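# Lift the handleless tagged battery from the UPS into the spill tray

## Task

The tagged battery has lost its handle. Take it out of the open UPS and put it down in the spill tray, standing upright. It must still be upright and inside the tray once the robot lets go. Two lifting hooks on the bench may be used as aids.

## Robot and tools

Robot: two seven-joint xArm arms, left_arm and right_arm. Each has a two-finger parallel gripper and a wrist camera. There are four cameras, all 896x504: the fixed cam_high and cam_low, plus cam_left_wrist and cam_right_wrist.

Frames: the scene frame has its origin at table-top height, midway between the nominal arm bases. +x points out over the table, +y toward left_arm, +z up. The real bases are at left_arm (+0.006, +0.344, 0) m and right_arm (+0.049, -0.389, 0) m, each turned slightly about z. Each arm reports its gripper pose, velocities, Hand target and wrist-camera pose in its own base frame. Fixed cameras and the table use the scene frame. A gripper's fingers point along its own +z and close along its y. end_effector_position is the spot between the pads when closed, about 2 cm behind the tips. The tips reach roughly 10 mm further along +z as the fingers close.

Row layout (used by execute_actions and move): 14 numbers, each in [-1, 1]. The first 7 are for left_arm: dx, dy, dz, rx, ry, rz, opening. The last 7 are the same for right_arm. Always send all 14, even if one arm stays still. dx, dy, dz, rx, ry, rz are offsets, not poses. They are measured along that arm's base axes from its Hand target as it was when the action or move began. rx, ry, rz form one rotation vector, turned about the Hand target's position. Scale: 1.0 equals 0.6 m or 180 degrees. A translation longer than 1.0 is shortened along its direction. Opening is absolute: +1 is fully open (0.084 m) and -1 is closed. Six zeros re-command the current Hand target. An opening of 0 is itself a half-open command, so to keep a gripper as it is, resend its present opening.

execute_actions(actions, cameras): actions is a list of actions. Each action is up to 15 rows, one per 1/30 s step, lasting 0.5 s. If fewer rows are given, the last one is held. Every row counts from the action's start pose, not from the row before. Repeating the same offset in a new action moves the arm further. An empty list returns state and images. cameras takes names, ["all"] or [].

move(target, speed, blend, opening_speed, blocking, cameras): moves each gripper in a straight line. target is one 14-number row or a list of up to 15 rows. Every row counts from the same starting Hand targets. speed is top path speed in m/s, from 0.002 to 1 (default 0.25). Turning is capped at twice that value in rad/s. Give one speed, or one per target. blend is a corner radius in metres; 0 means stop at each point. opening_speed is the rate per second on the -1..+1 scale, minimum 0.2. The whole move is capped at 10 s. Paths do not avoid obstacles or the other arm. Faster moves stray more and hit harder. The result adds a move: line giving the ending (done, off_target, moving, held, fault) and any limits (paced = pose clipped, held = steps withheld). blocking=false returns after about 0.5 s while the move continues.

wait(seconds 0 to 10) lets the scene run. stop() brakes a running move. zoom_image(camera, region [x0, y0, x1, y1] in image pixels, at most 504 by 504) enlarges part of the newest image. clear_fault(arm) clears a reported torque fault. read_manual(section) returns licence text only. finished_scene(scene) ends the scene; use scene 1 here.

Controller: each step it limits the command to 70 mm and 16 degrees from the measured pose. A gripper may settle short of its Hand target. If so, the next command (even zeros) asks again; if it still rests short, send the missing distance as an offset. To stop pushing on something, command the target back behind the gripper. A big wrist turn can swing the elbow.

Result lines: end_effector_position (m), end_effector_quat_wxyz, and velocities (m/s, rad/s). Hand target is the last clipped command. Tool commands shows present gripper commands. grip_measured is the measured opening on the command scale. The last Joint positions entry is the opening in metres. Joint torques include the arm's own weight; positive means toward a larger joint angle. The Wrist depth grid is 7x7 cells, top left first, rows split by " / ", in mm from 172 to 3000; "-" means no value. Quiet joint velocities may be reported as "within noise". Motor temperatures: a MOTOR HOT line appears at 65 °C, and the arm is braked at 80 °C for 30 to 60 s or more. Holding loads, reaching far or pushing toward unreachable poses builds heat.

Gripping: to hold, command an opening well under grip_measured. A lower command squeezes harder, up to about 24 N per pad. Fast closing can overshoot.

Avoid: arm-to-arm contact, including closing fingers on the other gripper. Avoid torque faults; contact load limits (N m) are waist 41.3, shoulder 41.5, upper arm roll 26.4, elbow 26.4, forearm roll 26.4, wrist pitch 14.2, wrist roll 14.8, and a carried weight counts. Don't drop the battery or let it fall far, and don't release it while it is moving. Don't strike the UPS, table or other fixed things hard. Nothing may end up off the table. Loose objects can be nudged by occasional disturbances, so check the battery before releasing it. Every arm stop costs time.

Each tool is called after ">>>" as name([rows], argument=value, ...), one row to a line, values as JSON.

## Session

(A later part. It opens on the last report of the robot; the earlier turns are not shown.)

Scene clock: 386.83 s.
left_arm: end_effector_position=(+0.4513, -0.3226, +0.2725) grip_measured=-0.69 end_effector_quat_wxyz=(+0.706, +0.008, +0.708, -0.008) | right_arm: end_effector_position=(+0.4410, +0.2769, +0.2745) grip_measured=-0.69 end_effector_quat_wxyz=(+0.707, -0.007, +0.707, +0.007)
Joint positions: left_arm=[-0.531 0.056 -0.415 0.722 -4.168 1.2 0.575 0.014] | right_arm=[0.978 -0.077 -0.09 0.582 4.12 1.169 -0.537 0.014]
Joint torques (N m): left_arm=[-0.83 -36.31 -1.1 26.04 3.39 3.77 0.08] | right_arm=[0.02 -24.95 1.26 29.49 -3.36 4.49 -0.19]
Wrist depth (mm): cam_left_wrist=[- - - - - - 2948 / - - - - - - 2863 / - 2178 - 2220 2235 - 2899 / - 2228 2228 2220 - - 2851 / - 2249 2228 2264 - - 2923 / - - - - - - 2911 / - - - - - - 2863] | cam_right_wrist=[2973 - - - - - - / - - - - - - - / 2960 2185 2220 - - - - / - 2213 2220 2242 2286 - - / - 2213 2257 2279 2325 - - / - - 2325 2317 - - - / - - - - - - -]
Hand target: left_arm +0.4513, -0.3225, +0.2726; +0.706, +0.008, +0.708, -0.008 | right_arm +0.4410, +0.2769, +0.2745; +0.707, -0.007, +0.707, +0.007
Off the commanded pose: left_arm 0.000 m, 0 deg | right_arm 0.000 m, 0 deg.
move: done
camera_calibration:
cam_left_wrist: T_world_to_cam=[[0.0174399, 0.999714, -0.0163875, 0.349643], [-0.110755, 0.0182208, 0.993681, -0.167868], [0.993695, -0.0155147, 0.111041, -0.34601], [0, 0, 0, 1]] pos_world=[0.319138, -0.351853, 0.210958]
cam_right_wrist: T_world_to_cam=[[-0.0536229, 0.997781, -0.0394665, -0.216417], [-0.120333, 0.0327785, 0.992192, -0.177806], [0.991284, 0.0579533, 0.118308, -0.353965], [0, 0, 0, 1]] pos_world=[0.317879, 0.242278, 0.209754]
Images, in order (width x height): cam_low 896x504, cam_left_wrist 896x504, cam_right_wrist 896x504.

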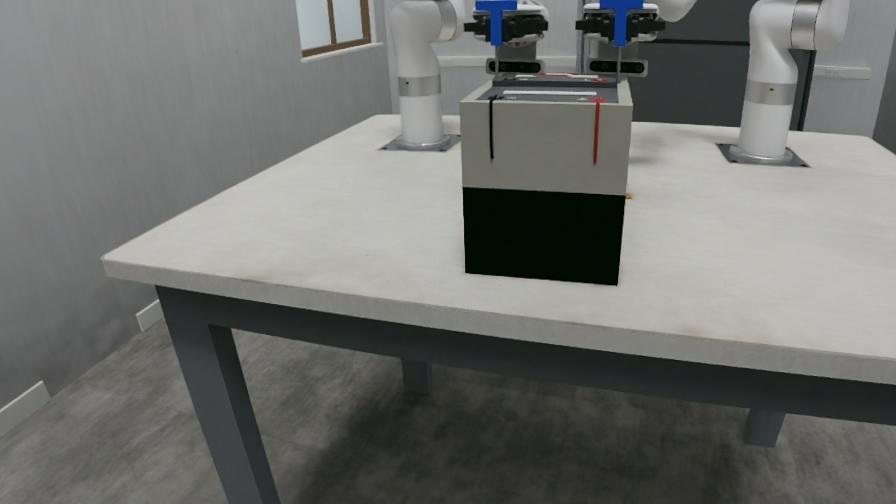

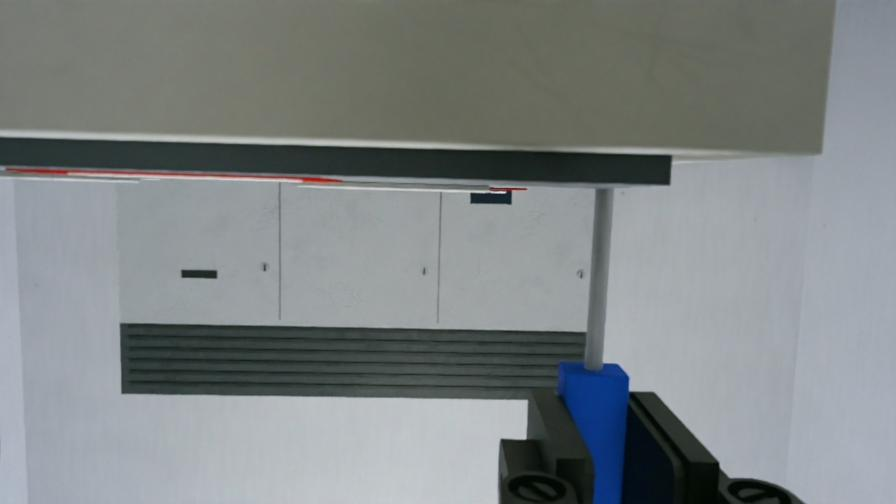

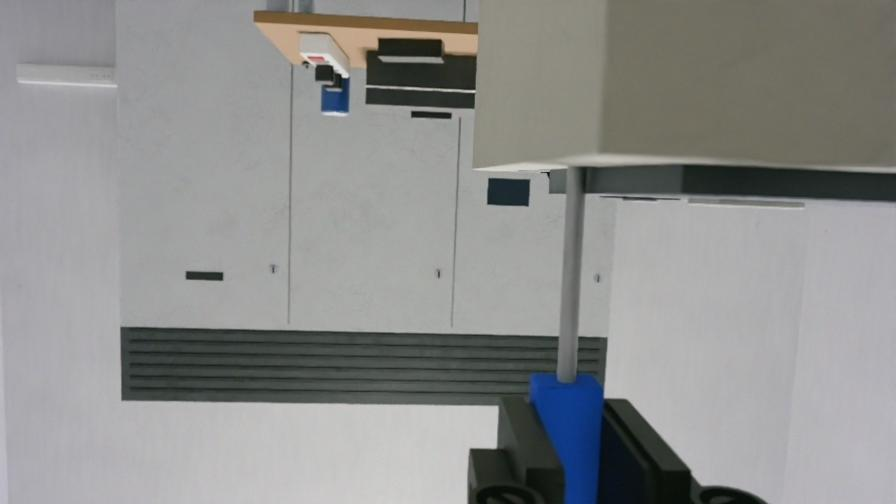

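>>> move([
  [0, 0, 0.1833, 0, 0, 0, -1, 0, 0, 0.1833, 0, 0, 0, -1],
  [-0.25, 0.0117, 0.1833, 0, 0, 0, -1, -0.2503, 0.0017, 0.1833, 0, 0, 0, -1],
  [-0.25, 0.0117, -0.1, 0, 0, 0, -1, -0.2503, 0.0017, -0.1, 0, 0, 0, -1],
], speed=[0.08, 0.09, 0.09], blend=[0.008, 0.01, 0], cameras=["cam_high", "cam_low", "cam_left_wrist", "cam_right_wrist"])

>>> zoom_image(camera="cam_high", region=[400, 150, 520, 260])

Scene clock: 411.23 s.
left_arm: end_effector_position=(+0.3013, -0.3155, +0.2126) grip_measured=-0.69 end_effector_quat_wxyz=(+0.706, +0.008, +0.708, -0.008) | right_arm: end_effector_position=(+0.2908, +0.2779, +0.2146) grip_measured=-0.69 end_effector_quat_wxyz=(+0.707, -0.007, +0.707, +0.007)
Joint positions: left_arm=[-0.652 0.056 -0.741 0.486 -4.515 1.516 0.444 0.014] | right_arm=[1.13 -0.072 0.277 0.361 4.553 1.477 -0.42 0.014]
Joint torques (N m): left_arm=[-1.71 -24.54 -0.86 19.99 5.73 4.73 -0.48] | right_arm=[0.02 -18.75 1.17 21.94 -5.29 4.96 0.69]
Motor temperatures (°C): left_arm=[41 34 36 46 38 41 39] | right_arm=[37 38 38 50 35 40 38]
Wrist depth (mm): cam_left_wrist=[- - - - - - 2960 / - - - - - - 2973 / - 234 234 - 2414 - 2911 / 236 236 235 235 2405 - 2851 / - 2414 238 2422 2448 - 2899 / - - - 2397 - - 2863 / - - - - - - 2828] | cam_right_wrist=[- 2317 - - - - - / - 2340 - - - - - / - 2317 - - - - - / - 2381 2397 - 233 233 235 / - 2397 2356 234 235 236 238 / - - 2431 2465 - - - / - - - - - - -]
Hand target: left_arm +0.3013, -0.3155, +0.2126; +0.706, +0.008, +0.708, -0.008 | right_arm +0.2908, +0.2779, +0.2145; +0.707, -0.007, +0.707, +0.007
Off the commanded pose: left_arm 0.000 m, 0 deg | right_arm 0.000 m, 0 deg.
move: done
camera_calibration:
cam_left_wrist: T_world_to_cam=[[0.0174529, 0.999712, -0.0164847, 0.344291], [-0.110852, 0.0183203, 0.993668, -0.125034], [0.993684, -0.015515, 0.111139, -0.190208], [0, 0, 0, 1]] pos_world=[0.169138, -0.344852, 0.151057]
cam_right_wrist: T_world_to_cam=[[-0.0536229, 0.997781, -0.0394665, -0.227933], [-0.120333, 0.0327785, 0.992192, -0.136484], [0.991284, 0.0579533, 0.118308, -0.198051], [0, 0, 0, 1]] pos_world=[0.167679, 0.243378, 0.149854]

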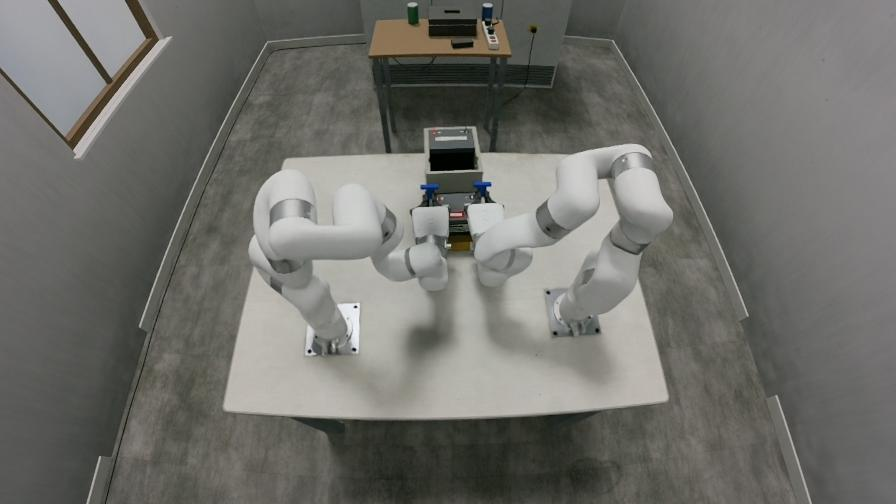

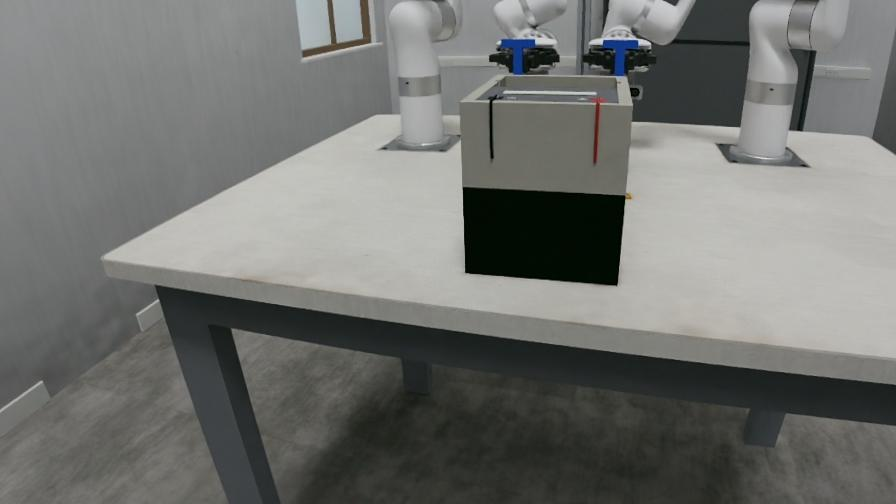

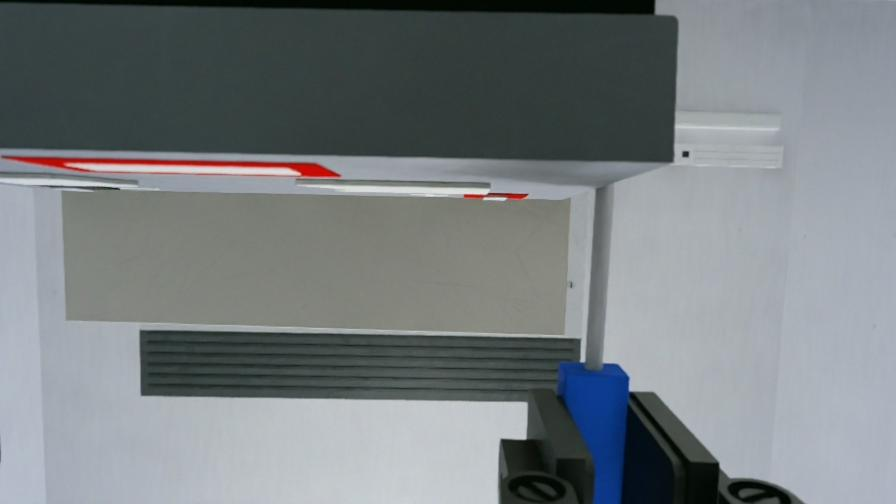

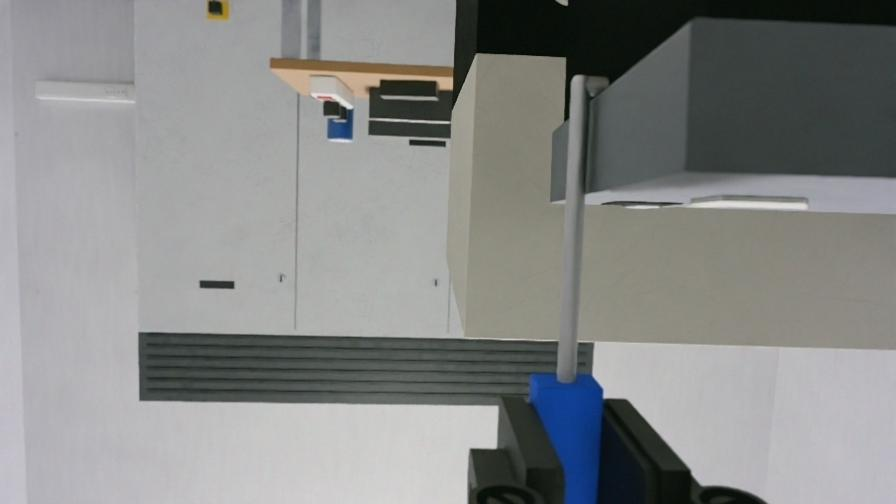

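Scaled by 4.200 from the camera's 896x504 image, which has a finer 1280x720 frame.

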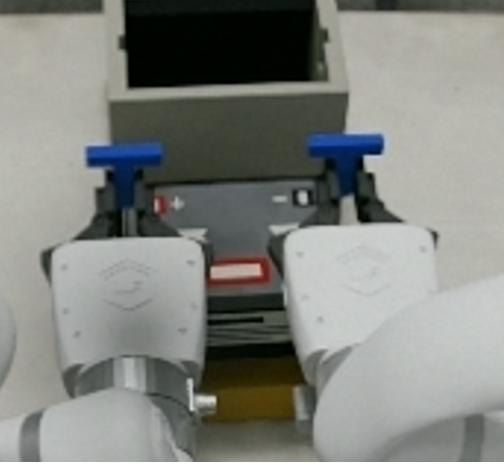

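>>> move([
  [0, 0, -0.0667, 0, 0, 0, -1, 0, 0, -0.0667, 0, 0, 0, -1],
  [0, 0, -0.11, 0, 0, 0, -1, 0, 0, -0.11, 0, 0, 0, -1],
], speed=[0.06, 0.03], blend=[0.003, 0], cameras=["cam_left_wrist", "cam_right_wrist"])

Scene clock: 416.80 s.
left_arm: end_effector_position=(+0.3013, -0.3155, +0.1466) grip_measured=-0.69 end_effector_quat_wxyz=(+0.706, +0.008, +0.708, -0.008) | right_arm: end_effector_position=(+0.2908, +0.2779, +0.1486) grip_measured=-0.69 end_effector_quat_wxyz=(+0.707, -0.007, +0.707, +0.007)
Joint positions: left_arm=[-0.704 0.372 -0.689 0.535 -4.426 1.732 0.294 0.014] | right_arm=[1.138 0.223 0.275 0.422 4.521 1.592 -0.214 0.014]
Joint torques (N m): left_arm=[-1.68 -19.43 -2.66 10.82 2.72 1.44 -0.43] | right_arm=[2.69 -15.55 1.89 12.58 -3.34 0.99 0.88]
Wrist depth (mm): cam_left_wrist=[- - - - 403 395 385 / - - - - - - 2911 / - - - - - - 2923 / - - - - - - 2874 / 240 238 237 237 2405 - 2839 / 242 241 240 240 - - 2886 / 244 244 243 - - - 2863] | cam_right_wrist=[469 452 436 - - - - / - 2294 - - - - - / - 2333 - - - - - / - 2317 - - - - - / - 2372 2414 234 235 237 239 / - 2422 - - 238 240 242 / - - - - - 242 244]
Hand target: left_arm +0.3013, -0.3155, +0.1466; +0.706, +0.008, +0.708, -0.008 | right_arm +0.2908, +0.2779, +0.1485; +0.707, -0.007, +0.707, +0.007
Off the commanded pose: left_arm 0.000 m, 0 deg | right_arm 0.000 m, 0 deg.
move: done
camera_calibration:
cam_left_wrist: T_world_to_cam=[[0.0174412, 0.999714, -0.0163855, 0.343198], [-0.110854, 0.0182204, 0.99367, -0.0594861], [0.993684, -0.0155144, 0.11114, -0.182873], [0, 0, 0, 1]] pos_world=[0.169138, -0.344853, 0.0850575]
cam_right_wrist: T_world_to_cam=[[-0.053619, 0.997781, -0.0394658, -0.230538], [-0.120431, 0.0327725, 0.992181, -0.0709805], [0.991273, 0.0579526, 0.118406, -0.190249], [0, 0, 0, 1]] pos_world=[0.167679, 0.243378, 0.0838538]
Images, in order (width x height): cam_left_wrist 896x504, cam_right_wrist 896x504.

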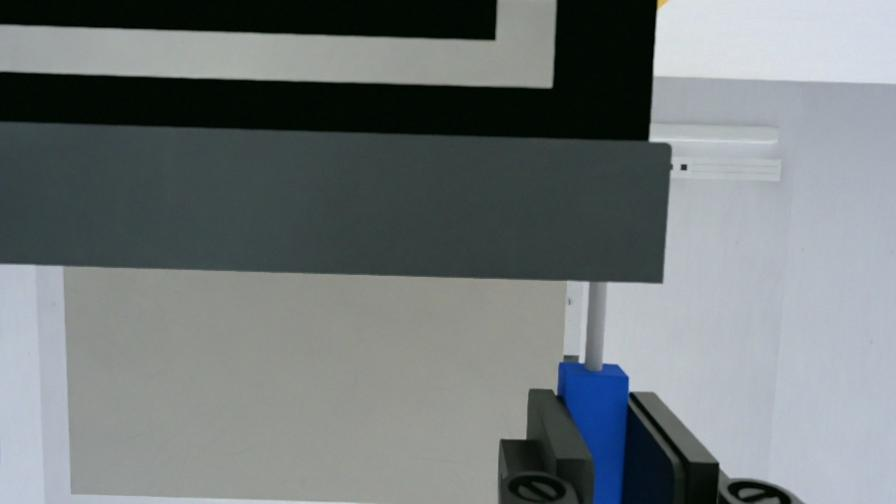

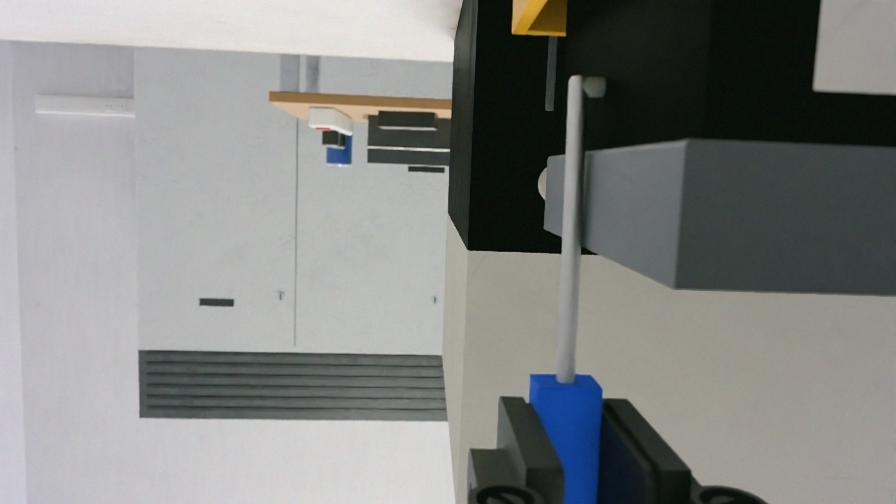

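>>> move([
  [0, 0.035, 0, 0, 0, 0, -1, 0, -0.035, 0, 0, 0, 0, -1],
  [0, 0.04, 0.13, 0, 0, 0, -1, 0, -0.04, 0.13, 0, 0, 0, -1],
  [-0.05, 0.2, 0.1, 0, 0, 0, -1, -0.05, -0.2, 0.1, 0, 0, 0, -1],
  [-0.05, 0.2, -0.07, 0, 0, 0, -1, -0.05, -0.2, -0.07, 0, 0, 0, -1],
], speed=[0.04, 0.12, 0.2, 0.12], blend=[0.002, 0.02, 0.01, 0], cameras=["cam_high", "cam_right_wrist"])

>>> zoom_image(camera="cam_high", region=[390, 130, 520, 260])

Scene clock: 428.63 s.
left_arm: end_effector_position=(+0.2713, -0.1955, +0.1046) grip_measured=-0.69 end_effector_quat_wxyz=(+0.706, +0.008, +0.708, -0.008) | right_arm: end_effector_position=(+0.2608, +0.1579, +0.1066) grip_measured=-0.69 end_effector_quat_wxyz=(+0.707, -0.007, +0.707, +0.007)
Joint positions: left_arm=[-0.686 0.431 -0.702 0.243 -4.478 1.856 -0.025 0.014] | right_arm=[1.167 0.313 0.312 0.153 4.602 1.682 0.134 0.014]
Joint torques (N m): left_arm=[-0.8 -15.21 -1.51 4.23 -0.9 1.84 -0.2] | right_arm=[0.75 -11.34 -0.24 2.38 1.4 1.68 0.23]
Wrist depth (mm): cam_left_wrist=[- 196 212 206 201 226 219 / - 215 327 389 374 354 333 / - 262 456 2356 - - 2760 / - 266 462 2439 - - 2749 / - 269 469 2483 - - 2749 / 275 274 346 2457 - - 2664 / 278 277 - - - - 2664] | cam_right_wrist=[239 229 221 213 205 200 208 / 498 467 441 413 381 287 261 / - 2348 2405 2397 450 345 264 / - 2414 2414 2474 2519 341 268 / - 2422 2422 2510 438 337 272 / - - 2465 2519 - 335 276 / - - - - - 300 279]
Hand target: left_arm +0.2713, -0.1955, +0.1046; +0.706, +0.008, +0.708, -0.008 | right_arm +0.2608, +0.1579, +0.1065; +0.707, -0.007, +0.707, +0.007
Off the commanded pose: left_arm 0.000 m, 0 deg | right_arm 0.000 m, 0 deg.
move: done
camera_calibration:
cam_right_wrist: T_world_to_cam=[[-0.0536229, 0.997781, -0.0394665, -0.11407], [-0.120333, 0.0327785, 0.992192, -0.0290036], [0.991284, 0.0579533, 0.118308, -0.148581], [0, 0, 0, 1]] pos_world=[0.137679, 0.123378, 0.0418535]
Images, in order (width x height): cam_high 896x504, cam_right_wrist 896x504.

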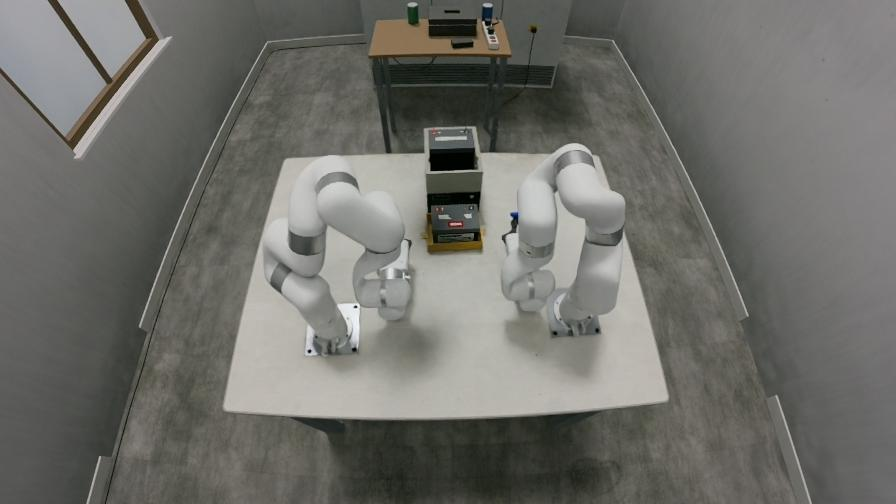

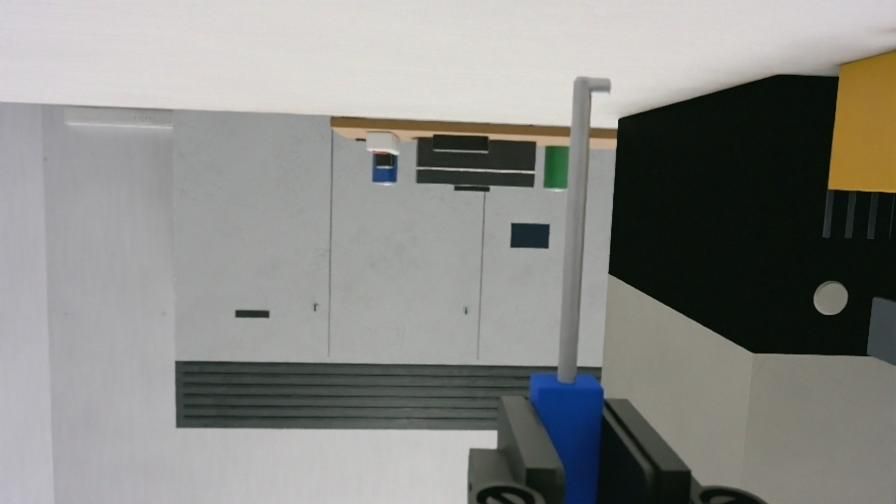

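Scaled by 3.877 from the camera's 896x504 image, which has a finer 1280x720 frame.

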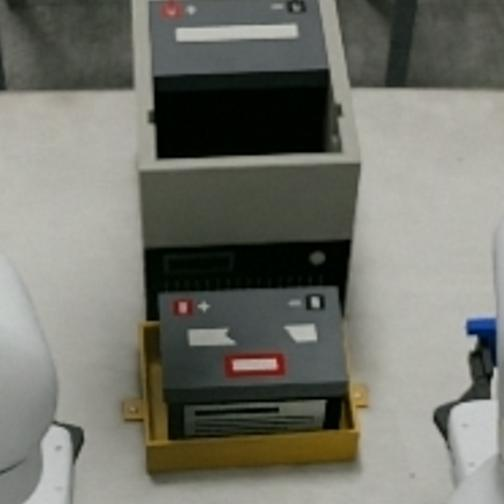

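The battery is upright inside the tray and both arms are clear of it.

>>> finished_scene(scene=2)

The scene is finished: the task was done.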